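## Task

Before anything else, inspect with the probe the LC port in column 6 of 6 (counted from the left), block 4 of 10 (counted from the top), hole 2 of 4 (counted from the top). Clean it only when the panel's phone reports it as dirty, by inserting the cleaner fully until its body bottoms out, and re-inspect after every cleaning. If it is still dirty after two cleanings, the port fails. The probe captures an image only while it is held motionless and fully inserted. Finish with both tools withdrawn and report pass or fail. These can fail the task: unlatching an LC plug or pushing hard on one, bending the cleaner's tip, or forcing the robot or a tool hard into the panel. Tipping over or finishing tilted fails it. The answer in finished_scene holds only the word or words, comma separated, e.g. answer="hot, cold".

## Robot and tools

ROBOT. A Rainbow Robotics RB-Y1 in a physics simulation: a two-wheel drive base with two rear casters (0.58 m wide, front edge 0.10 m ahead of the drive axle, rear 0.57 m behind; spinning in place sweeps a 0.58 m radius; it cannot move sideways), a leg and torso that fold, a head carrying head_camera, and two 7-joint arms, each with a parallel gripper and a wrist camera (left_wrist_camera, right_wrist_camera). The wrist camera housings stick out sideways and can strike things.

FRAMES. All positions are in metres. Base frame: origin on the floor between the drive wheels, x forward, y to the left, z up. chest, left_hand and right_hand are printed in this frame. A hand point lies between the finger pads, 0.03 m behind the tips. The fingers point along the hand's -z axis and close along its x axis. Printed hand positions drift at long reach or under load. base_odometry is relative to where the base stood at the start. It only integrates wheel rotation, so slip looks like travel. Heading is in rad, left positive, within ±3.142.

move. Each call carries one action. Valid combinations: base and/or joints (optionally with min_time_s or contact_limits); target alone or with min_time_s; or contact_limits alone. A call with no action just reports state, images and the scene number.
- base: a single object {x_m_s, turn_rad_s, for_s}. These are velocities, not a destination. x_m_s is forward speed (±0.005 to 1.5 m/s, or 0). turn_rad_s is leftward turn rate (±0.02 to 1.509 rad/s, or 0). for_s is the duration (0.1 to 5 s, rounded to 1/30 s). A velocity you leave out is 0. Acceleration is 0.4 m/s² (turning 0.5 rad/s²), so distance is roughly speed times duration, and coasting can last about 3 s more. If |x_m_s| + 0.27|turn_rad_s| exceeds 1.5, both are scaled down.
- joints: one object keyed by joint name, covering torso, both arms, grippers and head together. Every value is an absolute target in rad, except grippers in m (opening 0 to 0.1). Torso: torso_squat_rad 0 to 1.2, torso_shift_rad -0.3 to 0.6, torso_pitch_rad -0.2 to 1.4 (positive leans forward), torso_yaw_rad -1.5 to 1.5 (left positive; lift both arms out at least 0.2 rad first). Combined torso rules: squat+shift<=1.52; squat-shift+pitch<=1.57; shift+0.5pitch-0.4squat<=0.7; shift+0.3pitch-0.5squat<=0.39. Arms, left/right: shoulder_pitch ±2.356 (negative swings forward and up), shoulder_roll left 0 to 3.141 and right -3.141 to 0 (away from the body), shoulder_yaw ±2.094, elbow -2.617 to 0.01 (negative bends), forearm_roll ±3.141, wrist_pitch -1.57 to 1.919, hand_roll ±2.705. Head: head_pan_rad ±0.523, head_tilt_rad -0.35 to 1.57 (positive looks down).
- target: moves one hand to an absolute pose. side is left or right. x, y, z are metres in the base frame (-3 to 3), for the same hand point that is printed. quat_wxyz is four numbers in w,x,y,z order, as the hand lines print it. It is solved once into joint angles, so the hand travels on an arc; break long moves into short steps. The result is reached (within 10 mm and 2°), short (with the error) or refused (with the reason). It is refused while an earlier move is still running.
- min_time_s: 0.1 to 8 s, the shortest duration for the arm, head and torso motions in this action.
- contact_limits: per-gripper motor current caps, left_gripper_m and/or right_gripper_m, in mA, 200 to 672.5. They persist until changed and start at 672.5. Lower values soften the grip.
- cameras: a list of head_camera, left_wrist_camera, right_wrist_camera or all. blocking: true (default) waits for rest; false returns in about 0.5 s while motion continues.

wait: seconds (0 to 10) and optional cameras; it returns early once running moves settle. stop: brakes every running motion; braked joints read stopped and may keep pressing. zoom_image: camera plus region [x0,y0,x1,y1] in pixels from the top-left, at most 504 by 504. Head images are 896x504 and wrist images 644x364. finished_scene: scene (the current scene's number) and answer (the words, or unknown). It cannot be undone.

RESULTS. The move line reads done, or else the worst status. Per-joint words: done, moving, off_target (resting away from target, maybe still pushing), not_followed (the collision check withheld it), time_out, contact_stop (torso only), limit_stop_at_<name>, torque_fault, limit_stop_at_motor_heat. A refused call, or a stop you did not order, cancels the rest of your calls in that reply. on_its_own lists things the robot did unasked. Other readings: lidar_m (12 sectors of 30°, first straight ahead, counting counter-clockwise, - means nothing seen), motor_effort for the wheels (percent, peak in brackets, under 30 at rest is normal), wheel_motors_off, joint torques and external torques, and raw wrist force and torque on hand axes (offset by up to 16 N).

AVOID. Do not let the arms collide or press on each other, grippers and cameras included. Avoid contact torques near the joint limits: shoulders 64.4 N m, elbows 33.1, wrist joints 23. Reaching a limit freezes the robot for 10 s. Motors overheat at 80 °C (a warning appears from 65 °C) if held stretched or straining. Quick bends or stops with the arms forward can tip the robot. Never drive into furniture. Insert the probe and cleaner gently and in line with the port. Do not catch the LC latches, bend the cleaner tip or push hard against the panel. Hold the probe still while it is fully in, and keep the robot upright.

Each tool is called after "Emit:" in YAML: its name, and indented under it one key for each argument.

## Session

Emit:
move:
  cameras: ["all"]

Scene clock: 0.00 s.
Joint torques (N m): no reading
External joint torques (N m): no reading
Wrist force (N): no reading
Wrist torque (N m): no reading
Wrist force, peak (N): no reading
base_odometry: x=+0.000 y=+0.000 heading=+0.000
lidar_m: 1.08 1.07 2.05 1.98 2.07 2.89 4.37 3.66 2.74 2.64 2.07 1.40
base_status: not commanded
joint_positions: torso_squat_rad=+0.350 torso_shift_rad=+0.000 torso_pitch_rad=+0.000 torso_yaw_rad=+0.000 left_shoulder_pitch_rad=+0.047 left_shoulder_roll_rad=+0.011 left_shoulder_yaw_rad=+0.007 left_elbow_rad=-0.178 left_forearm_roll_rad=-0.032 left_wrist_pitch_rad=+0.048 left_hand_roll_rad=-0.002 left_gripper_m=+0.016 right_shoulder_pitch_rad=-0.059 right_shoulder_roll_rad=-0.806 right_shoulder_yaw_rad=+0.449 right_elbow_rad=-2.597 right_forearm_roll_rad=+0.493 right_wrist_pitch_rad=+1.094 right_hand_roll_rad=+0.516 right_gripper_m=+0.047 head_pan_rad=+0.000 head_tilt_rad=+0.400
joint_status: not commanded
wheel_motors_off: 0
motor_effort: left_wheel=+0 right_wheel=+3
chest: x=-0.2280 y=-0.0010 z=+1.2475 quat_wxyz=(+1.000, +0.001, +0.000, +0.000) (m; base frame)
left_hand: x=-0.1861 y=+0.2300 z=+0.5632 quat_wxyz=(+0.999, +0.008, -0.043, -0.006) (m; base frame)
right_hand: x=+0.1795 y=-0.2080 z=+1.2349 quat_wxyz=(+0.486, -0.503, -0.515, +0.496) (m; base frame)
pictures: head_camera, left_wrist_camera, right_wrist_camera
camera_calibration:
left_wrist_camera: T_world_to_cam=[[0.995792, 0.0194479, 0.089553, 0.129431], [-0.0249226, -0.882916, 0.468869, -0.0394216], [0.0881863, -0.469128, -0.878716, 0.68812], [0, 0, 0, 1]] pos_world=[-0.190551, 0.285493, 0.611555]
right_wrist_camera: T_world_to_cam=[[0.0316762, -0.999482, 0.00561021, -0.217666], [-0.454996, -0.0194173, -0.890282, 1.20468], [0.88993, 0.0256482, -0.455375, 0.486462], [0, 0, 0, 1]] pos_world=[0.1221, -0.206639, 1.29525]

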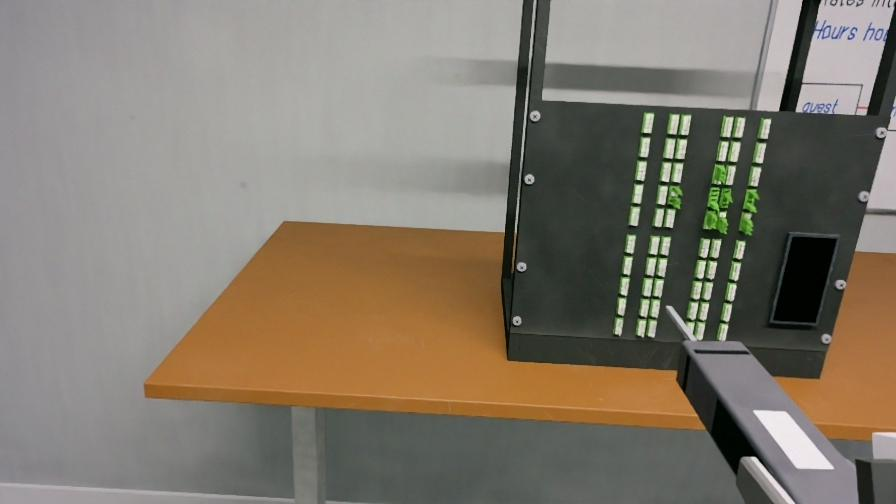

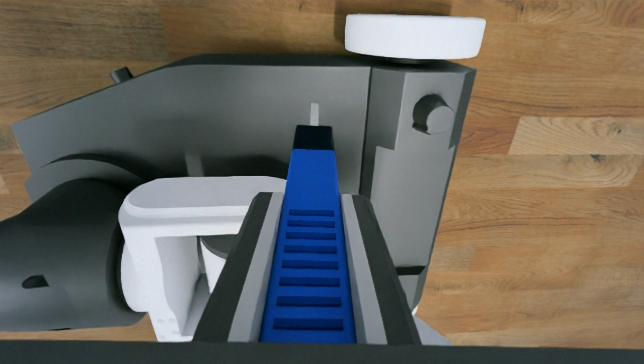

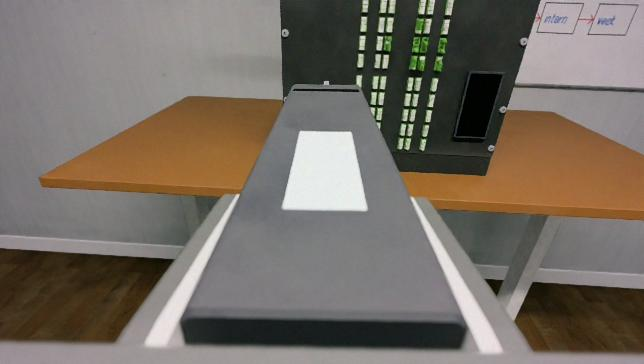

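Emit:
zoom_image:
  camera: "head_camera"
  region: [690, 160, 780, 250]

Emit:
move:
  joints: {"left_shoulder_pitch_rad": -0.059, "left_shoulder_roll_rad": 0.806, "left_shoulder_yaw_rad": -0.449, "left_elbow_rad": -2.55, "left_forearm_roll_rad": -0.493, "left_wrist_pitch_rad": 1.094, "left_hand_roll_rad": -0.516}
  min_time_s: 3.5
  cameras: ["all"]

Scaled by 5.600 from the camera's 896x504 image, which has a finer 1280x720 frame.

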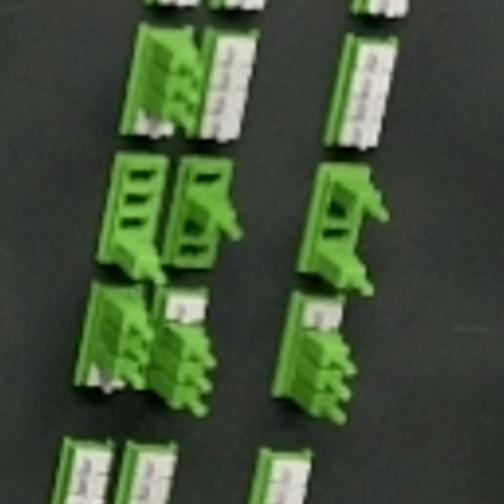

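Scene clock: 72.87 s.
Joint torques (N m): left_arm=[-10.01 7.34 5.36 -7.52 -1.65 -0.87 0.14] | right_arm=[-7.84 -7.6 -6.12 -6.86 1.82 -1.13 0.04]
External joint torques (N m): left_arm=[-1.4 1.38 -1.01 -0.66 -0.21 0.04 0.12] | right_arm=[0.93 -0.66 0.32 0.06 0.25 -0.13 0.05]
Wrist force (N): left_arm=[-2.9 -7.7 -0.4] | right_arm=[-0.1 7.2 -1.4]
Wrist torque (N m): left_arm=[0.61 -0.13 -0.04] | right_arm=[-0.17 -0.20 0.15]
Wrist force, peak (N): left_arm=[-4.7 -5.5 -5.5] | right_arm=[0.2 7.6 -1.8]
move: done
base_odometry: x=+0.000 y=+0.000 heading=+0.000
lidar_m: 1.07 1.07 2.05 1.98 2.08 2.87 4.36 3.66 2.74 2.63 2.07 1.37
base_status: not commanded
joint_positions: torso_squat_rad=+0.350 torso_shift_rad=+0.000 torso_pitch_rad=+0.000 torso_yaw_rad=+0.000 left_shoulder_pitch_rad=-0.059 left_shoulder_roll_rad=+0.806 left_shoulder_yaw_rad=-0.449 left_elbow_rad=-2.550 left_forearm_roll_rad=-0.493 left_wrist_pitch_rad=+1.094 left_hand_roll_rad=-0.516 left_gripper_m=+0.016 right_shoulder_pitch_rad=-0.059 right_shoulder_roll_rad=-0.806 right_shoulder_yaw_rad=+0.449 right_elbow_rad=-2.597 right_forearm_roll_rad=+0.493 right_wrist_pitch_rad=+1.094 right_hand_roll_rad=+0.516 right_gripper_m=+0.047 head_pan_rad=+0.000 head_tilt_rad=+0.400
joint_status: all done
wheel_motors_off: 0
motor_effort: left_wheel=+0(2) right_wheel=+3(4)
chest: x=-0.2280 y=-0.0010 z=+1.2475 quat_wxyz=(+1.000, +0.001, +0.000, +0.000) (m; base frame)
left_hand: x=+0.1885 y=+0.2161 z=+1.2210 quat_wxyz=(+0.496, +0.509, -0.494, -0.501) (m; base frame)
right_hand: x=+0.1795 y=-0.2080 z=+1.2349 quat_wxyz=(+0.486, -0.503, -0.515, +0.496) (m; base frame)
pictures: head_camera, left_wrist_camera, right_wrist_camera
camera_calibration:
left_wrist_camera: T_world_to_cam=[[0.00699259, -0.999908, 0.0116117, 0.199594], [-0.477873, -0.0135417, -0.878325, 1.19175], [0.878401, 0.000592851, -0.477923, 0.486727], [0, 0, 0, 1]] pos_world=[0.140567, 0.215425, 1.27704]
right_wrist_camera: T_world_to_cam=[[0.0315901, -0.999485, 0.00565174, -0.217713], [-0.455196, -0.0194208, -0.890179, 1.20461], [0.88983, 0.0255482, -0.455575, 0.486624], [0, 0, 0, 1]] pos_world=[0.122201, -0.206639, 1.29525]

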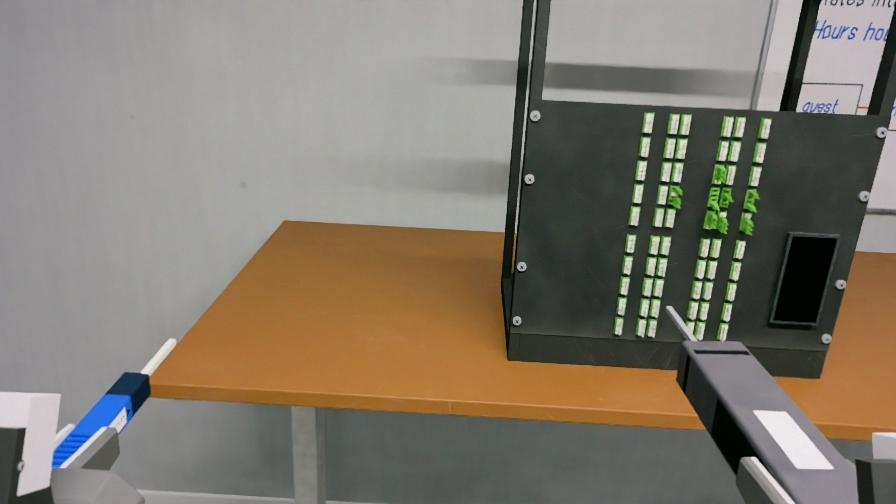

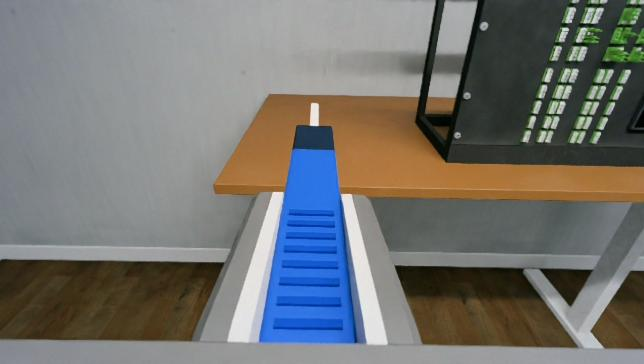

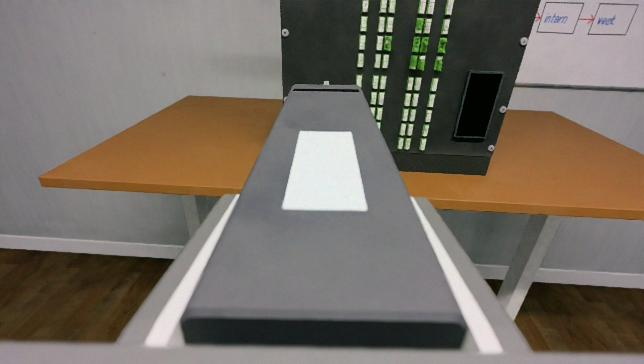

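Emit:
move:
  base: {"turn_rad_s": -0.6, "for_s": 2.0}

Emit:
move:
  base: {"x_m_s": 0.25, "for_s": 1.7}

Emit:
move:
  base: {"turn_rad_s": 0.6, "for_s": 2.0}
  cameras: ["all"]

Scene clock: 92.03 s.
Joint torques (N m): left_arm=[-9.39 7.62 5.87 -7.63 -1.53 -0.91 -0.14] | right_arm=[-8.14 -7.46 -6 -6.85 1.9 -1.13 0.14]
External joint torques (N m): left_arm=[-0.78 1.65 -0.49 -0.76 -0.09 0 -0.16] | right_arm=[0.63 -0.53 0.44 0.07 0.33 -0.13 0.14]
Wrist force (N): left_arm=[-1.4 -7.3 -0.3] | right_arm=[0.1 7.0 -1.6]
Wrist torque (N m): left_arm=[0.60 -0.01 -0.04] | right_arm=[-0.16 -0.19 0.18]
Wrist force, peak (N): left_arm=[-3.0 -8.1 0.2] | right_arm=[-0.1 7.7 -1.7]
move: done
base_odometry: x=+0.000 y=+0.000 heading=-1.199
lidar_m: 2.48 1.38 1.47 1.06 1.87 1.98 2.01 2.49 4.37 4.41 2.89 2.62
base_status: done (sent for 2 of 2 s)
joint_positions: torso_squat_rad=+0.350 torso_shift_rad=+0.000 torso_pitch_rad=+0.000 torso_yaw_rad=+0.000 left_shoulder_pitch_rad=-0.059 left_shoulder_roll_rad=+0.806 left_shoulder_yaw_rad=-0.449 left_elbow_rad=-2.550 left_forearm_roll_rad=-0.493 left_wrist_pitch_rad=+1.094 left_hand_roll_rad=-0.516 left_gripper_m=+0.016 right_shoulder_pitch_rad=-0.059 right_shoulder_roll_rad=-0.806 right_shoulder_yaw_rad=+0.449 right_elbow_rad=-2.597 right_forearm_roll_rad=+0.493 right_wrist_pitch_rad=+1.094 right_hand_roll_rad=+0.516 right_gripper_m=+0.047 head_pan_rad=+0.000 head_tilt_rad=+0.400
joint_status: not commanded
wheel_motors_off: 0
motor_effort: left_wheel=+12(30) right_wheel=+1(47)
chest: x=-0.2280 y=-0.0010 z=+1.2475 quat_wxyz=(+1.000, +0.001, +0.000, +0.000) (m; base frame)
left_hand: x=+0.1885 y=+0.2161 z=+1.2210 quat_wxyz=(+0.496, +0.509, -0.494, -0.501) (m; base frame)
right_hand: x=+0.1795 y=-0.2080 z=+1.2349 quat_wxyz=(+0.486, -0.503, -0.515, +0.496) (m; base frame)
pictures: none

Scene clock: 94.80 s.
Joint torques (N m): left_arm=[-9.22 7.41 5.48 -7.66 -1.48 -0.68 0.06] | right_arm=[-8.57 -7.56 -5.97 -7.13 2.12 -1.12 0.1]
External joint torques (N m): left_arm=[-0.62 1.44 -0.88 -0.8 -0.04 0.23 0.04] | right_arm=[0.2 -0.63 0.47 -0.21 0.55 -0.12 0.11]
Wrist force (N): left_arm=[-2.2 -6.8 -0.3] | right_arm=[0.0 7.2 -1.7]
Wrist torque (N m): left_arm=[0.54 -0.05 -0.04] | right_arm=[-0.15 -0.22 0.14]
Wrist force, peak (N): left_arm=[-2.0 -8.2 -0.3] | right_arm=[0.2 7.3 -2.2]
move: done
base_odometry: x=+0.154 y=-0.396 heading=-1.200
lidar_m: 2.23 1.03 1.31 1.11 1.11 2.38 2.39 2.99 4.52 3.73 2.43 2.23
base_status: done (sent for 1.7 of 1.7 s)
joint_positions: torso_squat_rad=+0.350 torso_shift_rad=+0.000 torso_pitch_rad=+0.000 torso_yaw_rad=+0.000 left_shoulder_pitch_rad=-0.059 left_shoulder_roll_rad=+0.806 left_shoulder_yaw_rad=-0.449 left_elbow_rad=-2.550 left_forearm_roll_rad=-0.493 left_wrist_pitch_rad=+1.094 left_hand_roll_rad=-0.516 left_gripper_m=+0.016 right_shoulder_pitch_rad=-0.059 right_shoulder_roll_rad=-0.806 right_shoulder_yaw_rad=+0.449 right_elbow_rad=-2.597 right_forearm_roll_rad=+0.493 right_wrist_pitch_rad=+1.094 right_hand_roll_rad=+0.516 right_gripper_m=+0.047 head_pan_rad=+0.000 head_tilt_rad=+0.400
joint_status: not commanded
wheel_motors_off: 0
motor_effort: left_wheel=-5(35) right_wheel=+3(49)
chest: x=-0.2279 y=-0.0010 z=+1.2475 quat_wxyz=(+1.000, +0.001, +0.000, +0.000) (m; base frame)
left_hand: x=+0.1886 y=+0.2160 z=+1.2210 quat_wxyz=(+0.496, +0.509, -0.494, -0.501) (m; base frame)
right_hand: x=+0.1796 y=-0.2080 z=+1.2347 quat_wxyz=(+0.486, -0.503, -0.514, +0.496) (m; base frame)
pictures: none

Scene clock: 98.40 s.
Joint torques (N m): left_arm=[-9.2 7.38 5.49 -7.53 -1.6 -0.74 0.17] | right_arm=[-8.49 -7.61 -6.05 -7.04 2.26 -1.19 0.01]
External joint torques (N m): left_arm=[-0.59 1.42 -0.88 -0.67 -0.16 0.17 0.16] | right_arm=[0.28 -0.68 0.38 -0.11 0.69 -0.19 0.01]
Wrist force (N): left_arm=[-2.4 -7.7 0.0] | right_arm=[0.3 7.1 -1.4]
Wrist torque (N m): left_arm=[0.67 -0.10 -0.02] | right_arm=[-0.14 -0.17 0.17]
Wrist force, peak (N): left_arm=[-3.3 -7.6 -0.2] | right_arm=[0.0 7.6 -1.5]
move: done
base_odometry: x=+0.154 y=-0.396 heading=-0.001
lidar_m: 1.31 1.11 1.91 2.38 2.47 3.45 4.52 3.14 2.33 2.24 1.83 1.03
base_status: done (sent for 2 of 2 s)
joint_positions: torso_squat_rad=+0.350 torso_shift_rad=+0.000 torso_pitch_rad=+0.000 torso_yaw_rad=+0.000 left_shoulder_pitch_rad=-0.059 left_shoulder_roll_rad=+0.806 left_shoulder_yaw_rad=-0.449 left_elbow_rad=-2.550 left_forearm_roll_rad=-0.493 left_wrist_pitch_rad=+1.094 left_hand_roll_rad=-0.516 left_gripper_m=+0.016 right_shoulder_pitch_rad=-0.059 right_shoulder_roll_rad=-0.806 right_shoulder_yaw_rad=+0.449 right_elbow_rad=-2.597 right_forearm_roll_rad=+0.493 right_wrist_pitch_rad=+1.094 right_hand_roll_rad=+0.516 right_gripper_m=+0.047 head_pan_rad=+0.000 head_tilt_rad=+0.400
joint_status: not commanded
wheel_motors_off: 0
motor_effort: left_wheel=+2(31) right_wheel=+18(49)
chest: x=-0.2279 y=-0.0011 z=+1.2475 quat_wxyz=(+1.000, +0.001, +0.000, +0.000) (m; base frame)
left_hand: x=+0.1886 y=+0.2160 z=+1.2210 quat_wxyz=(+0.496, +0.509, -0.494, -0.501) (m; base frame)
right_hand: x=+0.1795 y=-0.2081 z=+1.2347 quat_wxyz=(+0.486, -0.503, -0.515, +0.496) (m; base frame)
pictures: head_camera, left_wrist_camera, right_wrist_camera
camera_calibration:
head_camera: T_world_to_cam=[[0.0332259, -0.998837, 0.034925, -0.0472835], [-0.344466, -0.0442477, -0.937755, 1.34317], [0.938211, 0.0191273, -0.345536, 0.635082], [0, 0, 0, 1]] pos_world=[-0.131592, 0.0000563969, 1.48066]
left_wrist_camera: T_world_to_cam=[[0.00685501, -0.99991, 0.0115713, 0.199564], [-0.477796, -0.0134403, -0.878368, 1.19177], [0.878444, 0.000492519, -0.477845, 0.486642], [0, 0, 0, 1]] pos_world=[0.140568, 0.215324, 1.27704]
right_wrist_camera: T_world_to_cam=[[0.0315012, -0.999488, 0.00568688, -0.217847], [-0.455477, -0.0194195, -0.890036, 1.20437], [0.88969, 0.0254469, -0.455855, 0.486938], [0, 0, 0, 1]] pos_world=[0.122202, -0.206738, 1.29515]

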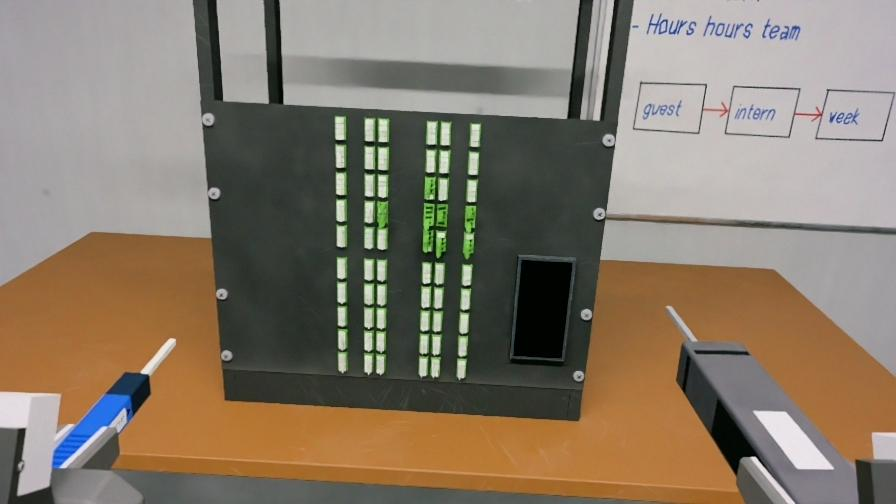

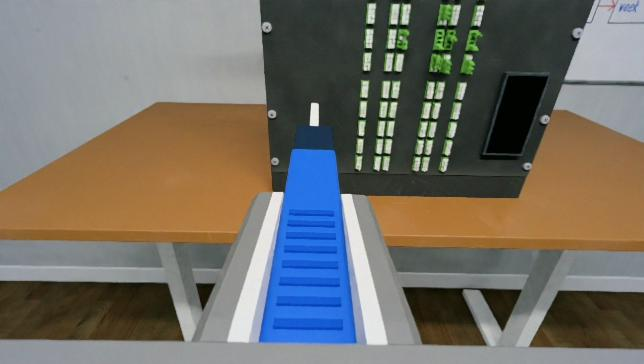

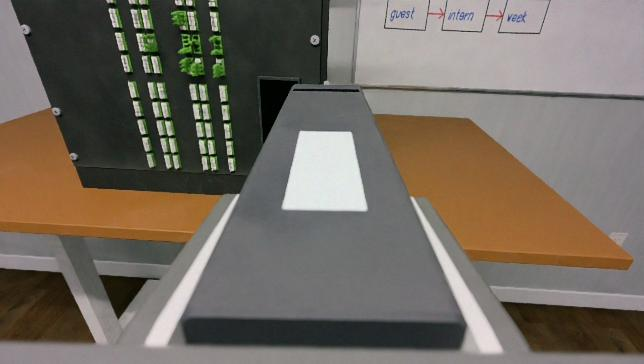

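Emit:
move:
  base: {"turn_rad_s": -0.05, "for_s": 0.25}

Emit:
move:
  base: {"x_m_s": 0.2, "for_s": 0.67}
  cameras: ["all"]

Emit:
zoom_image:
  camera: "head_camera"
  region: [430, 210, 520, 300]

Emit:
zoom_image:
  camera: "left_wrist_camera"
  region: [450, 0, 540, 90]

Scene clock: 125.00 s.
Joint torques (N m): left_arm=[-9.27 7.28 5.1 -7.6 -1.73 -0.88 -0.15] | right_arm=[-8.69 -7.54 -6.14 -7.17 2.07 -1.1 0.19]
External joint torques (N m): left_arm=[-0.66 1.32 -1.26 -0.74 -0.28 0.04 -0.17] | right_arm=[0.08 -0.61 0.3 -0.25 0.5 -0.1 0.2]
Wrist force (N): left_arm=[-2.2 -7.2 -0.2] | right_arm=[0.2 6.9 -1.5]
Wrist torque (N m): left_arm=[0.58 -0.08 -0.06] | right_arm=[-0.15 -0.19 0.14]
Wrist force, peak (N): left_arm=[-2.4 -7.8 0.1] | right_arm=[0.1 7.5 -1.6]
move: done
base_odometry: x=+0.154 y=-0.396 heading=-0.014
lidar_m: 1.32 1.10 1.88 2.38 2.48 3.40 4.53 3.18 2.33 2.25 1.87 1.03
base_status: done (sent for 0.27 of 0.27 s)
joint_positions: torso_squat_rad=+0.350 torso_shift_rad=+0.000 torso_pitch_rad=+0.000 torso_yaw_rad=+0.000 left_shoulder_pitch_rad=-0.059 left_shoulder_roll_rad=+0.806 left_shoulder_yaw_rad=-0.449 left_elbow_rad=-2.550 left_forearm_roll_rad=-0.493 left_wrist_pitch_rad=+1.094 left_hand_roll_rad=-0.516 left_gripper_m=+0.016 right_shoulder_pitch_rad=-0.059 right_shoulder_roll_rad=-0.806 right_shoulder_yaw_rad=+0.449 right_elbow_rad=-2.597 right_forearm_roll_rad=+0.493 right_wrist_pitch_rad=+1.094 right_hand_roll_rad=+0.516 right_gripper_m=+0.047 head_pan_rad=+0.000 head_tilt_rad=+0.400
joint_status: not commanded
wheel_motors_off: 0
motor_effort: left_wheel=+1(12) right_wheel=+10(12)
chest: x=-0.2279 y=-0.0010 z=+1.2475 quat_wxyz=(+1.000, +0.001, +0.000, +0.000) (m; base frame)
left_hand: x=+0.1886 y=+0.2160 z=+1.2210 quat_wxyz=(+0.496, +0.509, -0.494, -0.501) (m; base frame)
right_hand: x=+0.1795 y=-0.2081 z=+1.2347 quat_wxyz=(+0.486, -0.503, -0.515, +0.496) (m; base frame)
pictures: none

Scene clock: 126.53 s.
Joint torques (N m): left_arm=[-8.5 7.4 5.76 -7.54 -1.67 -0.85 0.12] | right_arm=[-8.4 -7.31 -6.07 -7.11 2.24 -1.21 0.2]
External joint torques (N m): left_arm=[0.11 1.44 -0.6 -0.68 -0.23 0.06 0.11] | right_arm=[0.37 -0.37 0.37 -0.19 0.67 -0.21 0.2]
Wrist force (N): left_arm=[-2.3 -6.2 -0.4] | right_arm=[0.5 7.3 -1.6]
Wrist torque (N m): left_arm=[0.47 -0.10 -0.01] | right_arm=[-0.21 -0.15 0.16]
Wrist force, peak (N): left_arm=[-2.8 -7.7 -0.3] | right_arm=[0.2 7.4 -2.2]
move: done
base_odometry: x=+0.287 y=-0.398 heading=-0.013
lidar_m: 1.18 1.00 1.71 2.38 2.48 3.40 4.66 3.17 2.34 2.24 1.70 0.91
base_status: done (sent for 0.67 of 0.67 s)
joint_positions: torso_squat_rad=+0.350 torso_shift_rad=+0.000 torso_pitch_rad=+0.000 torso_yaw_rad=+0.000 left_shoulder_pitch_rad=-0.059 left_shoulder_roll_rad=+0.806 left_shoulder_yaw_rad=-0.449 left_elbow_rad=-2.550 left_forearm_roll_rad=-0.493 left_wrist_pitch_rad=+1.094 left_hand_roll_rad=-0.516 left_gripper_m=+0.016 right_shoulder_pitch_rad=-0.059 right_shoulder_roll_rad=-0.806 right_shoulder_yaw_rad=+0.449 right_elbow_rad=-2.597 right_forearm_roll_rad=+0.493 right_wrist_pitch_rad=+1.094 right_hand_roll_rad=+0.516 right_gripper_m=+0.047 head_pan_rad=+0.000 head_tilt_rad=+0.400
joint_status: not commanded
wheel_motors_off: 0
motor_effort: left_wheel=+6(30) right_wheel=-9(54)
chest: x=-0.2279 y=-0.0010 z=+1.2475 quat_wxyz=(+1.000, +0.001, +0.000, +0.000) (m; base frame)
left_hand: x=+0.1886 y=+0.2160 z=+1.2210 quat_wxyz=(+0.496, +0.509, -0.494, -0.501) (m; base frame)
right_hand: x=+0.1796 y=-0.2081 z=+1.2347 quat_wxyz=(+0.486, -0.503, -0.514, +0.496) (m; base frame)
pictures: head_camera, left_wrist_camera, right_wrist_camera
camera_calibration:
head_camera: T_world_to_cam=[[0.0332259, -0.998837, 0.034925, -0.0472835], [-0.344466, -0.0442477, -0.937755, 1.34317], [0.938211, 0.0191273, -0.345536, 0.635082], [0, 0, 0, 1]] pos_world=[-0.131592, 0.0000563969, 1.48066]
left_wrist_camera: T_world_to_cam=[[0.00676913, -0.99991, 0.011619, 0.199514], [-0.477875, -0.0134412, -0.878325, 1.19177], [0.878402, 0.000393088, -0.477922, 0.48668], [0, 0, 0, 1]] pos_world=[0.140667, 0.215324, 1.27704]
right_wrist_camera: T_world_to_cam=[[0.031503, -0.999488, 0.00568302, -0.217745], [-0.455517, -0.0194181, -0.890015, 1.20431], [0.889669, 0.0254494, -0.455895, 0.486857], [0, 0, 0, 1]] pos_world=[0.122302, -0.206638, 1.29505]

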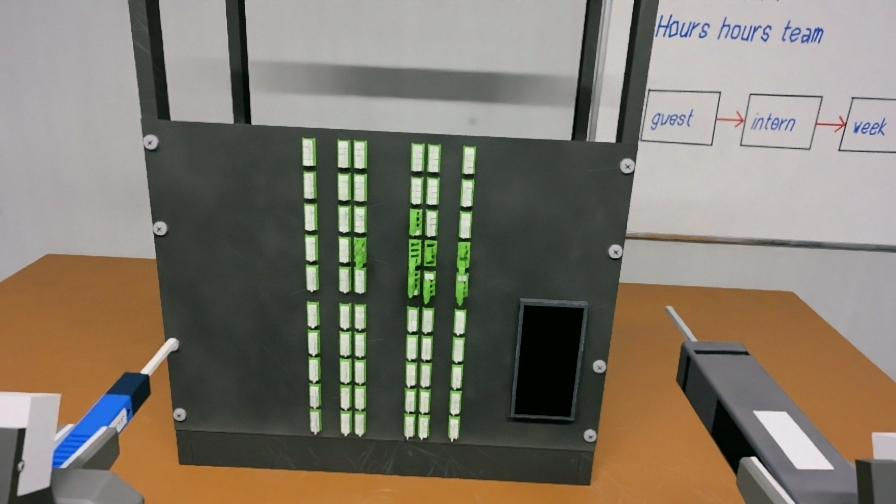

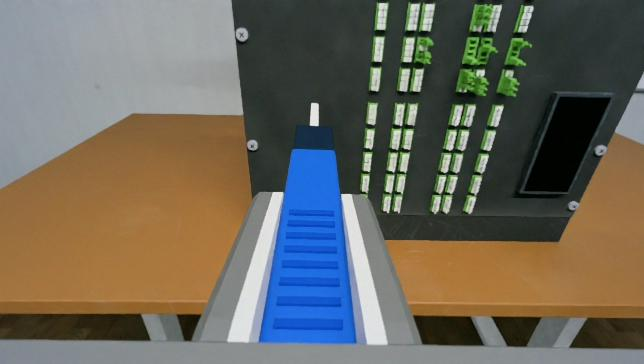

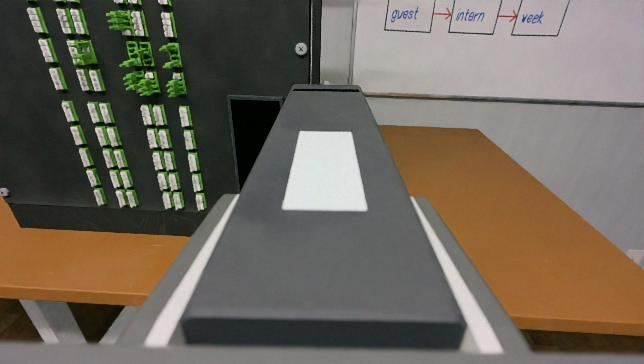

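Scaled by 5.600 from the camera's 896x504 image, which has a finer 1280x720 frame.

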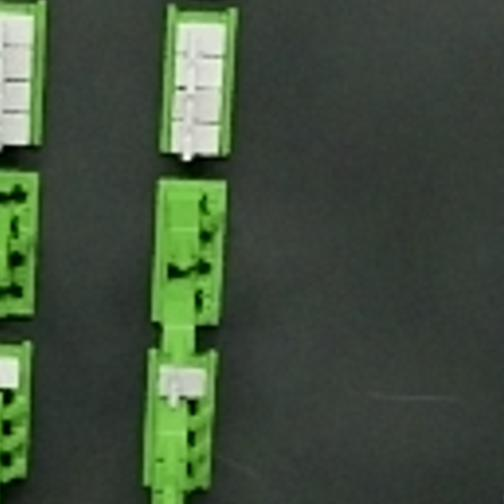

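Scaled by 5.600 from the camera's 644x364 image, which has a finer 1265x715 frame.

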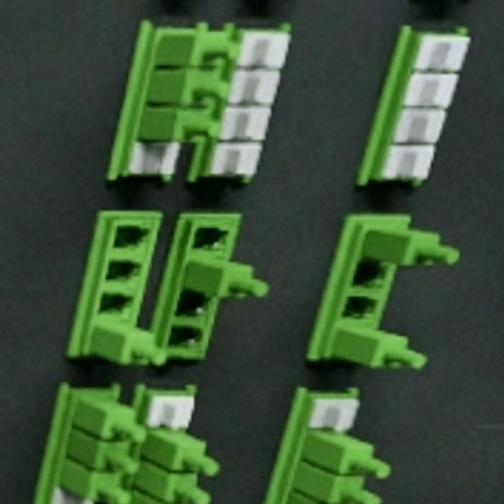

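Emit:
zoom_image:
  camera: "right_wrist_camera"
  region: [276, 70, 376, 130]

Emit:
zoom_image:
  camera: "right_wrist_camera"
  region: [170, 250, 250, 330]

Emit:
zoom_image:
  camera: "right_wrist_camera"
  region: [400, 250, 480, 330]

Scaled by 5.040 from the camera's 644x364 image, which has a finer 1265x715 frame.

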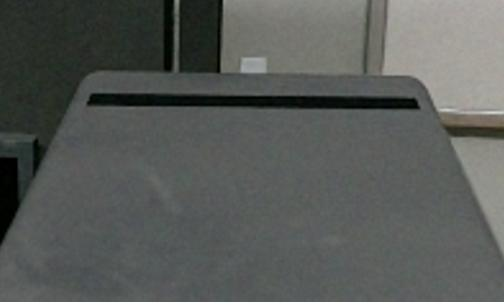

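Scaled by 6.300 from the camera's 644x364 image, which has a finer 1265x715 frame.

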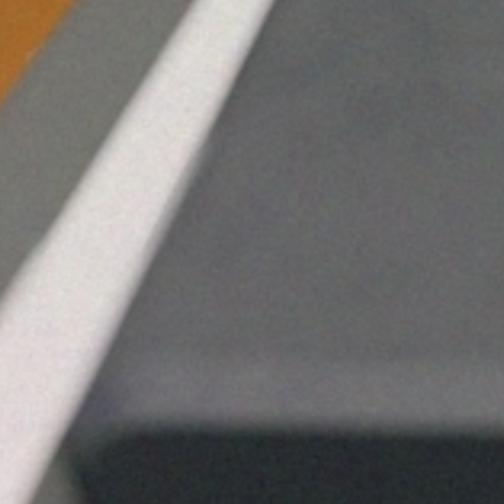

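Scaled by 6.300 from the camera's 644x364 image, which has a finer 1265x715 frame.

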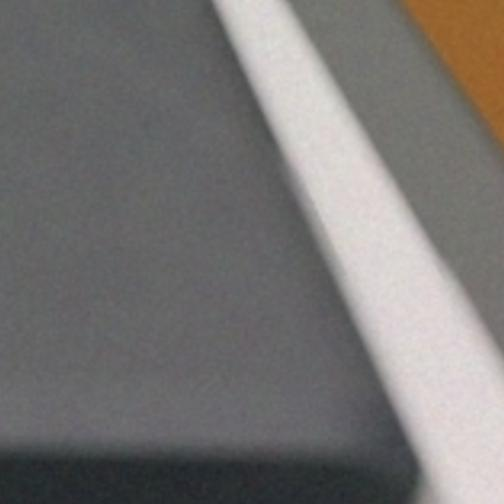

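Emit:
move:
  target: {"side": "left", "x": 0.185, "y": 0.22, "z": 1.18, "quat_wxyz": [0.496, 0.509, -0.494, -0.501]}
  min_time_s: 1.5

Emit:
move:
  target: {"side": "right", "x": 0.20, "y": -0.0068, "z": 1.247, "quat_wxyz": [0.4942, -0.5115, -0.5062, 0.4880]}
  min_time_s: 2.5
  cameras: ["all"]

Scene clock: 284.70 s.
Joint torques (N m): left_arm=[-6.57 4.27 4.84 -7.65 -1.53 -1.14 0.62] | right_arm=[-8.17 -7.58 -6.15 -7.21 2.07 -1.02 0.11]
External joint torques (N m): left_arm=[1.03 -1.32 -1.2 0.27 -0.16 -0.39 0.6] | right_arm=[0.6 -0.64 0.29 -0.29 0.5 -0.03 0.12]
Wrist force (N): left_arm=[-2.9 -7.4 0.6] | right_arm=[0.1 7.1 -1.6]
Wrist torque (N m): left_arm=[0.57 -0.13 -0.17] | right_arm=[-0.13 -0.18 0.13]
Wrist force, peak (N): left_arm=[-3.0 -7.9 -0.7] | right_arm=[0.7 7.6 -1.7]
move: done
base_odometry: x=+0.287 y=-0.398 heading=-0.013
lidar_m: 1.17 0.99 1.69 2.37 2.47 3.40 4.65 3.20 2.33 2.24 1.68 0.91
base_status: not commanded
joint_positions: torso_squat_rad=+0.350 torso_shift_rad=+0.000 torso_pitch_rad=+0.000 torso_yaw_rad=+0.000 left_shoulder_pitch_rad=+0.058 left_shoulder_roll_rad=+0.776 left_shoulder_yaw_rad=-0.487 left_elbow_rad=-2.468 left_forearm_roll_rad=-0.656 left_wrist_pitch_rad=+0.953 left_hand_roll_rad=-0.423 left_gripper_m=+0.016 right_shoulder_pitch_rad=-0.059 right_shoulder_roll_rad=-0.806 right_shoulder_yaw_rad=+0.449 right_elbow_rad=-2.597 right_forearm_roll_rad=+0.493 right_wrist_pitch_rad=+1.094 right_hand_roll_rad=+0.516 right_gripper_m=+0.047 head_pan_rad=+0.000 head_tilt_rad=+0.400
joint_status: all done
wheel_motors_off: 0
motor_effort: left_wheel=+6(7) right_wheel=-9(10)
chest: x=-0.2279 y=-0.0010 z=+1.2475 quat_wxyz=(+1.000, +0.001, +0.000, +0.000) (m; base frame)
left_hand: x=+0.1848 y=+0.2200 z=+1.1801 quat_wxyz=(+0.496, +0.509, -0.493, -0.502) (m; base frame)
left_hand_status: reached (checked arc, planned for 1.5 s): 0 mm and 0.2 deg off.
right_hand: x=+0.1796 y=-0.2081 z=+1.2347 quat_wxyz=(+0.486, -0.503, -0.514, +0.496) (m; base frame)
pictures: none

Scene clock: 287.53 s.
Joint torques (N m): left_arm=[-6.81 4.9 4.81 -7.49 -1.62 -0.82 0.53] | right_arm=[-12.72 5.39 -2.79 -7.06 1.99 -1.35 0.36]
External joint torques (N m): left_arm=[0.8 -0.69 -1.22 0.44 -0.25 -0.07 0.52] | right_arm=[0.07 0.9 0.97 0.29 0.52 0 0.37]
Wrist force (N): left_arm=[-2.5 -7.0 0.1] | right_arm=[0.3 7.2 -1.5]
Wrist torque (N m): left_arm=[0.60 -0.11 -0.17] | right_arm=[-0.16 -0.17 0.05]
Wrist force, peak (N): left_arm=[-2.4 -7.9 -0.2] | right_arm=[-0.6 7.5 -1.8]
move: done
base_odometry: x=+0.287 y=-0.398 heading=-0.013
lidar_m: 1.18 1.01 1.70 2.38 2.48 3.42 4.65 3.19 2.33 2.24 1.68 0.91
base_status: not commanded
joint_positions: torso_squat_rad=+0.350 torso_shift_rad=+0.000 torso_pitch_rad=+0.000 torso_yaw_rad=+0.000 left_shoulder_pitch_rad=+0.058 left_shoulder_roll_rad=+0.776 left_shoulder_yaw_rad=-0.487 left_elbow_rad=-2.468 left_forearm_roll_rad=-0.656 left_wrist_pitch_rad=+0.953 left_hand_roll_rad=-0.423 left_gripper_m=+0.016 right_shoulder_pitch_rad=-0.479 right_shoulder_roll_rad=-0.070 right_shoulder_yaw_rad=+0.858 right_elbow_rad=-2.158 right_forearm_roll_rad=+0.903 right_wrist_pitch_rad=+1.397 right_hand_roll_rad=+0.741 right_gripper_m=+0.047 head_pan_rad=+0.000 head_tilt_rad=+0.400
joint_status: all done
wheel_motors_off: 0
motor_effort: left_wheel=+6(8) right_wheel=-9(10)
chest: x=-0.2279 y=-0.0010 z=+1.2475 quat_wxyz=(+1.000, +0.001, +0.000, +0.000) (m; base frame)
left_hand: x=+0.1848 y=+0.2200 z=+1.1800 quat_wxyz=(+0.496, +0.509, -0.493, -0.502) (m; base frame)
right_hand: x=+0.2000 y=-0.0070 z=+1.2468 quat_wxyz=(+0.494, -0.511, -0.506, +0.488) (m; base frame)
right_hand_status: reached (checked arc, planned for 2.5 s): 0 mm and 0.0 deg off.
pictures: head_camera, left_wrist_camera, right_wrist_camera
camera_calibration:
head_camera: T_world_to_cam=[[0.0332259, -0.998837, 0.034925, -0.0472835], [-0.344466, -0.0442477, -0.937755, 1.34317], [0.938211, 0.0191273, -0.345536, 0.635082], [0, 0, 0, 1]] pos_world=[-0.131592, 0.0000563969, 1.48066]
left_wrist_camera: T_world_to_cam=[[0.00616203, -0.999931, 0.0100125, 0.205988], [-0.480142, -0.0117415, -0.877112, 1.15261], [0.877169, 0.000597394, -0.480181, 0.473209], [0, 0, 0, 1]] pos_world=[0.137061, 0.219224, 1.23613]
right_wrist_camera: T_world_to_cam=[[-0.0016337, -0.999979, 0.00631235, -0.0116835], [-0.455967, -0.00487308, -0.889983, 1.22843], [0.889995, -0.00433219, -0.455949, 0.468893], [0, 0, 0, 1]] pos_world=[0.142791, -0.0036657, 1.30715]

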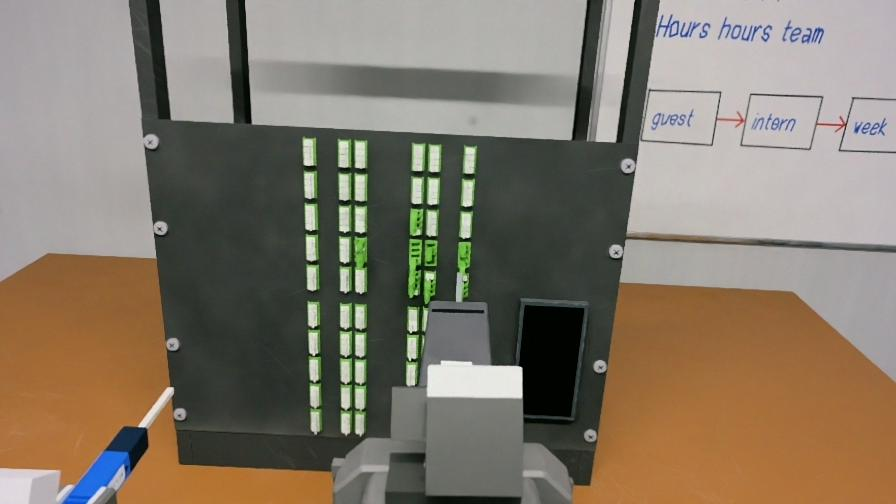

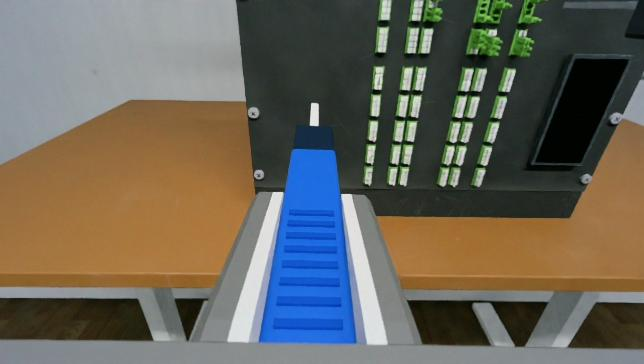

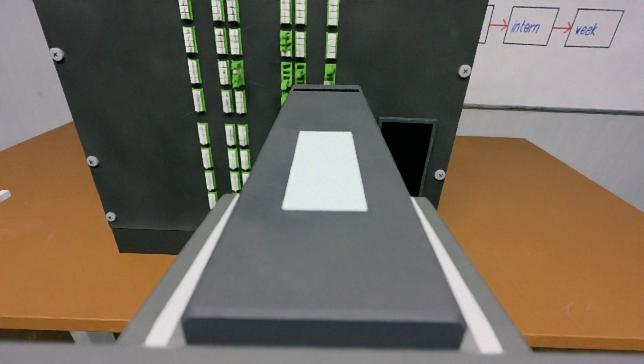

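Emit:
zoom_image:
  camera: "head_camera"
  region: [435, 230, 495, 310]

Emit:
zoom_image:
  camera: "right_wrist_camera"
  region: [270, 40, 370, 120]

Emit:
zoom_image:
  camera: "left_wrist_camera"
  region: [464, 0, 644, 100]

Scaled by 6.300 from the camera's 896x504 image, which has a finer 1280x720 frame.

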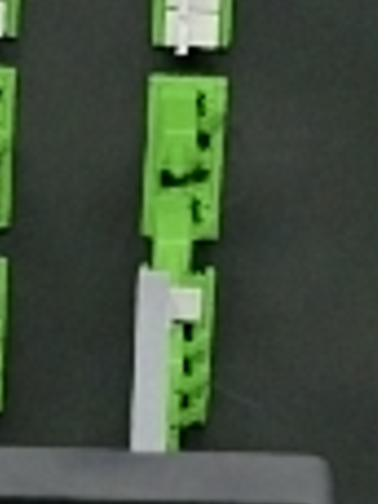

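Scaled by 5.040 from the camera's 644x364 image, which has a finer 1265x715 frame.

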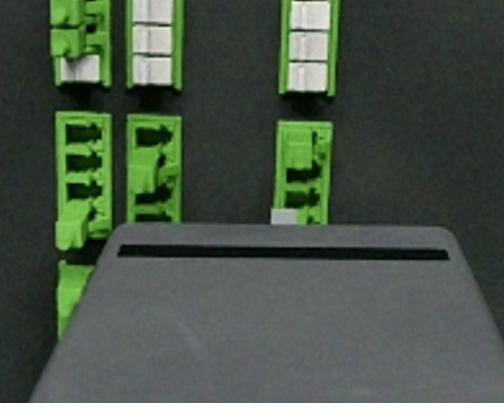

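Scaled by 2.800 from the camera's 644x364 image, which has a finer 1265x715 frame.

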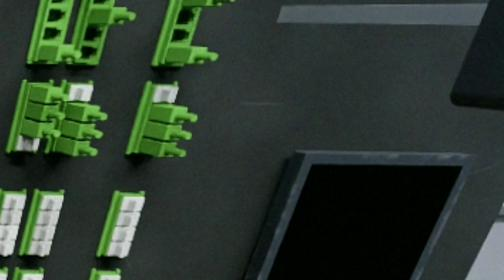

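Emit:
move:
  target: {"side": "left", "x": 0.20, "y": 0.20, "z": 1.18, "quat_wxyz": [0.4695, 0.5346, -0.5182, -0.4747]}
  min_time_s: 1.5
  cameras: ["left_wrist_camera"]

Emit:
zoom_image:
  camera: "left_wrist_camera"
  region: [484, 0, 584, 80]

Scene clock: 320.43 s.
Joint torques (N m): left_arm=[-9.95 3.05 4.17 -8.07 -1.31 -0.95 0.59] | right_arm=[-13.15 5.74 -2.9 -7.23 2.13 -1.64 0.47]
External joint torques (N m): left_arm=[-1.64 -1.16 -1.37 0.44 -0.02 -0.33 0.57] | right_arm=[-0.35 1.26 0.86 0.12 0.66 -0.28 0.48]
Wrist force (N): left_arm=[-1.5 -7.7 0.7] | right_arm=[-0.3 7.0 -1.4]
Wrist torque (N m): left_arm=[0.66 -0.01 -0.21] | right_arm=[-0.17 -0.26 0.05]
Wrist force, peak (N): left_arm=[-3.5 -8.0 0.8] | right_arm=[-0.1 7.5 -1.7]
move: done
base_odometry: x=+0.287 y=-0.398 heading=-0.013
lidar_m: 1.18 1.00 1.70 2.38 2.47 3.40 4.66 3.17 2.34 2.24 1.68 0.91
base_status: not commanded
joint_positions: torso_squat_rad=+0.350 torso_shift_rad=+0.000 torso_pitch_rad=+0.000 torso_yaw_rad=+0.000 left_shoulder_pitch_rad=+0.026 left_shoulder_roll_rad=+0.655 left_shoulder_yaw_rad=-0.536 left_elbow_rad=-2.348 left_forearm_roll_rad=-0.858 left_wrist_pitch_rad=+0.862 left_hand_roll_rad=-0.360 left_gripper_m=+0.016 right_shoulder_pitch_rad=-0.479 right_shoulder_roll_rad=-0.070 right_shoulder_yaw_rad=+0.858 right_elbow_rad=-2.158 right_forearm_roll_rad=+0.903 right_wrist_pitch_rad=+1.397 right_hand_roll_rad=+0.741 right_gripper_m=+0.047 head_pan_rad=+0.000 head_tilt_rad=+0.400
joint_status: all done
wheel_motors_off: 0
motor_effort: left_wheel=+5(7) right_wheel=-9(10)
chest: x=-0.2279 y=-0.0010 z=+1.2475 quat_wxyz=(+1.000, +0.001, +0.000, +0.000) (m; base frame)
left_hand: x=+0.1997 y=+0.2000 z=+1.1798 quat_wxyz=(+0.470, +0.534, -0.517, -0.476) (m; base frame)
left_hand_status: reached (checked arc, planned for 1.5 s): 0 mm and 0.3 deg off.
right_hand: x=+0.2000 y=-0.0070 z=+1.2468 quat_wxyz=(+0.494, -0.511, -0.506, +0.488) (m; base frame)
pictures: left_wrist_camera
camera_calibration:
left_wrist_camera: T_world_to_cam=[[0.00500675, -0.999953, 0.00824338, 0.18824], [-0.389321, -0.00954226, -0.921053, 1.19259], [0.921088, 0.00140216, -0.389351, 0.34399], [0, 0, 0, 1]] pos_world=[0.146511, 0.199129, 1.23082]

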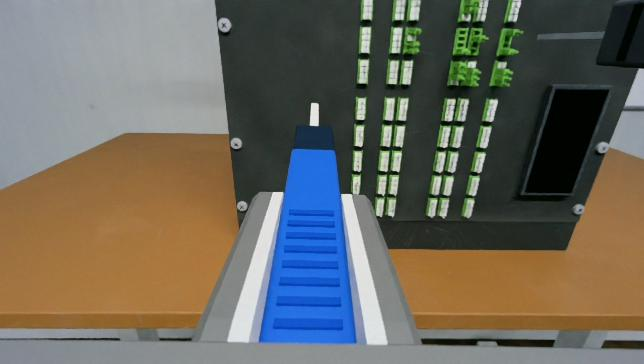

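Scaled by 5.040 from the camera's 644x364 image, which has a finer 1265x715 frame.

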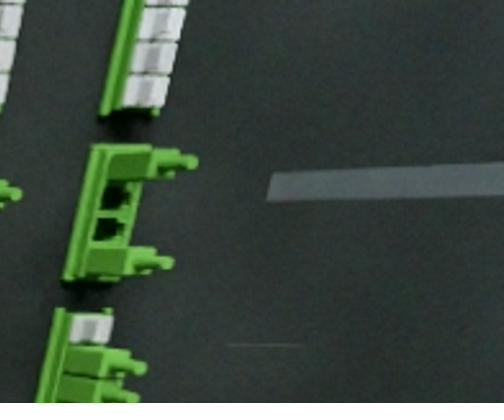

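Emit:
move:
  target: {"side": "right", "x": 0.225, "y": -0.0068, "z": 1.2468, "quat_wxyz": [0.4942, -0.5115, -0.5062, 0.4880]}
  min_time_s: 1.2
  cameras: ["all"]

Emit:
zoom_image:
  camera: "left_wrist_camera"
  region: [494, 22, 534, 62]

Emit:
zoom_image:
  camera: "right_wrist_camera"
  region: [305, 60, 345, 100]

Emit:
zoom_image:
  camera: "head_camera"
  region: [445, 240, 485, 280]

Scene clock: 339.13 s.
Joint torques (N m): left_arm=[-9.59 2.82 3.77 -7.92 -1.45 -0.9 0.58] | right_arm=[-14.52 1.92 -5.14 -7.07 1.7 -1.91 -0.33]
External joint torques (N m): left_arm=[-1.28 -1.39 -1.78 0.59 -0.16 -0.28 0.57] | right_arm=[-0.58 -2.02 -1.1 0.45 0.21 -0.59 -0.32]
Wrist force (N): left_arm=[-1.9 -7.0 1.3] | right_arm=[0.3 7.2 -1.5]
Wrist torque (N m): left_arm=[0.53 -0.03 -0.17] | right_arm=[-0.17 -0.18 0.18]
Wrist force, peak (N): left_arm=[-2.4 -8.2 0.5] | right_arm=[-0.1 7.6 -1.9]
move: done
base_odometry: x=+0.287 y=-0.398 heading=-0.013
lidar_m: 1.18 1.01 1.70 2.37 2.49 3.42 4.65 3.18 2.34 2.24 1.70 0.92
base_status: not commanded
joint_positions: torso_squat_rad=+0.350 torso_shift_rad=+0.000 torso_pitch_rad=+0.000 torso_yaw_rad=+0.000 left_shoulder_pitch_rad=+0.026 left_shoulder_roll_rad=+0.655 left_shoulder_yaw_rad=-0.536 left_elbow_rad=-2.348 left_forearm_roll_rad=-0.858 left_wrist_pitch_rad=+0.862 left_hand_roll_rad=-0.360 left_gripper_m=+0.016 right_shoulder_pitch_rad=-0.522 right_shoulder_roll_rad=-0.074 right_shoulder_yaw_rad=+0.799 right_elbow_rad=-2.081 right_forearm_roll_rad=+0.855 right_wrist_pitch_rad=+1.346 right_hand_roll_rad=+0.714 right_gripper_m=+0.047 head_pan_rad=+0.000 head_tilt_rad=+0.400
joint_status: all done
wheel_motors_off: 0
motor_effort: left_wheel=+6(7) right_wheel=-9(10)
chest: x=-0.2279 y=-0.0010 z=+1.2475 quat_wxyz=(+1.000, +0.001, +0.000, +0.000) (m; base frame)
left_hand: x=+0.1997 y=+0.2000 z=+1.1798 quat_wxyz=(+0.470, +0.534, -0.517, -0.476) (m; base frame)
right_hand: x=+0.2248 y=-0.0067 z=+1.2466 quat_wxyz=(+0.494, -0.511, -0.506, +0.488) (m; base frame)
right_hand_status: reached (checked arc, planned for 1.2 s): 0 mm and 0.0 deg off.
pictures: head_camera, left_wrist_camera, right_wrist_camera
camera_calibration:
head_camera: T_world_to_cam=[[0.0332259, -0.998837, 0.034925, -0.0472835], [-0.344466, -0.0442477, -0.937755, 1.34317], [0.938211, 0.0191273, -0.345536, 0.635082], [0, 0, 0, 1]] pos_world=[-0.131592, 0.0000563969, 1.48066]
left_wrist_camera: T_world_to_cam=[[0.00500675, -0.999953, 0.00824338, 0.18824], [-0.389321, -0.00954226, -0.921053, 1.19259], [0.921088, 0.00140216, -0.389351, 0.34399], [0, 0, 0, 1]] pos_world=[0.146511, 0.199129, 1.23082]
right_wrist_camera: T_world_to_cam=[[-0.00136787, -0.999981, 0.00595213, -0.0110168], [-0.456085, -0.00467317, -0.889924, 1.2395], [0.889935, -0.00393198, -0.45607, 0.446901], [0, 0, 0, 1]] pos_world=[0.167591, -0.003467, 1.30695]

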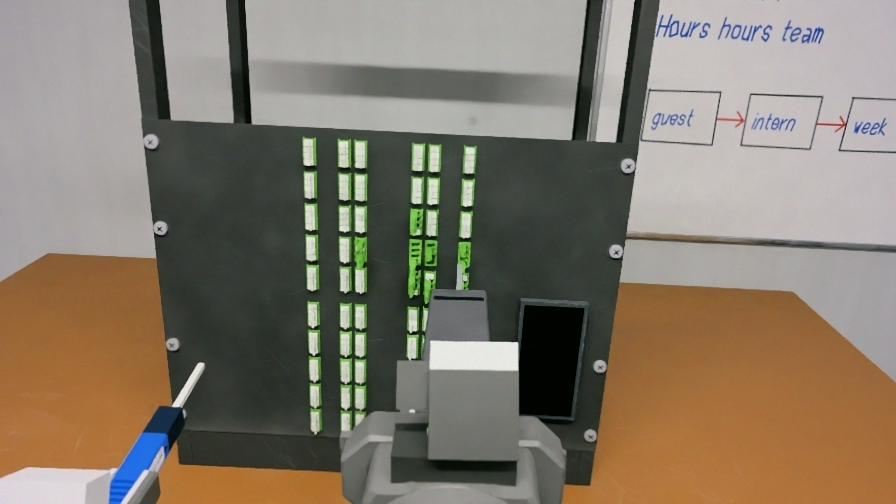

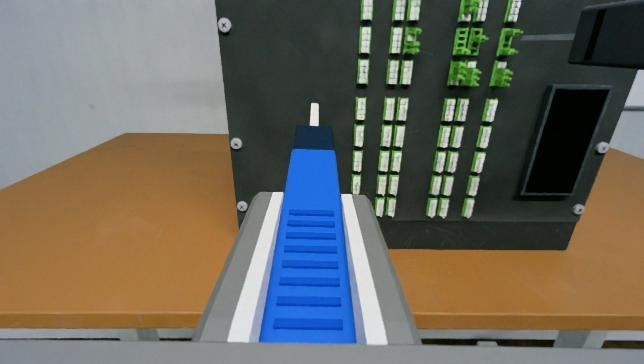

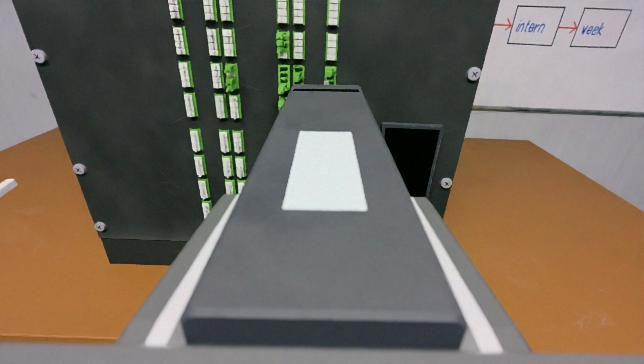

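Scaled by 12.600 from the camera's 644x364 image, which has a finer 1265x715 frame.

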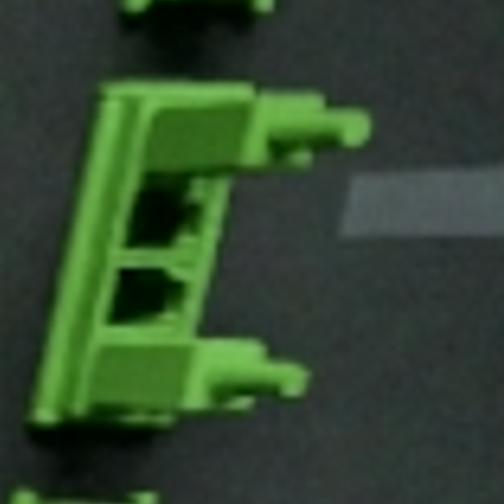

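Scaled by 12.600 from the camera's 644x364 image, which has a finer 1265x715 frame.

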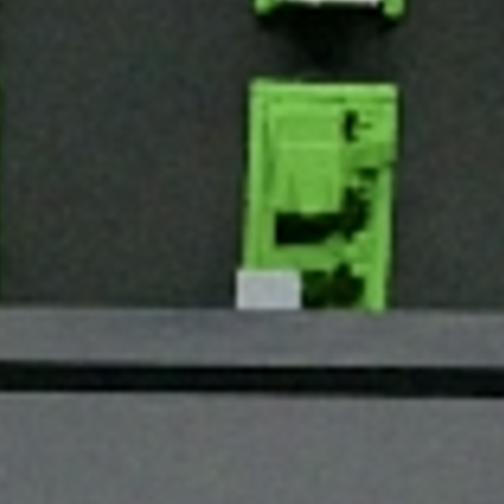

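Scaled by 12.600 from the camera's 896x504 image, which has a finer 1280x720 frame.

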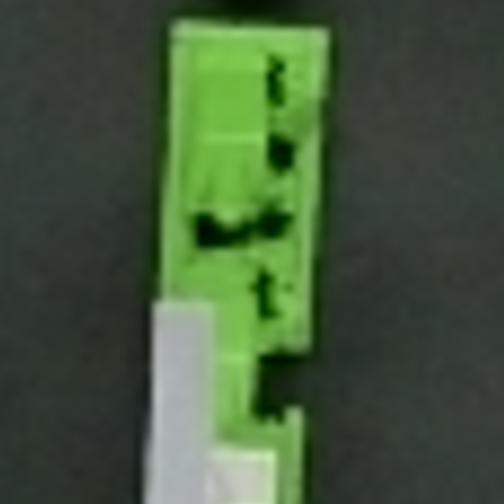

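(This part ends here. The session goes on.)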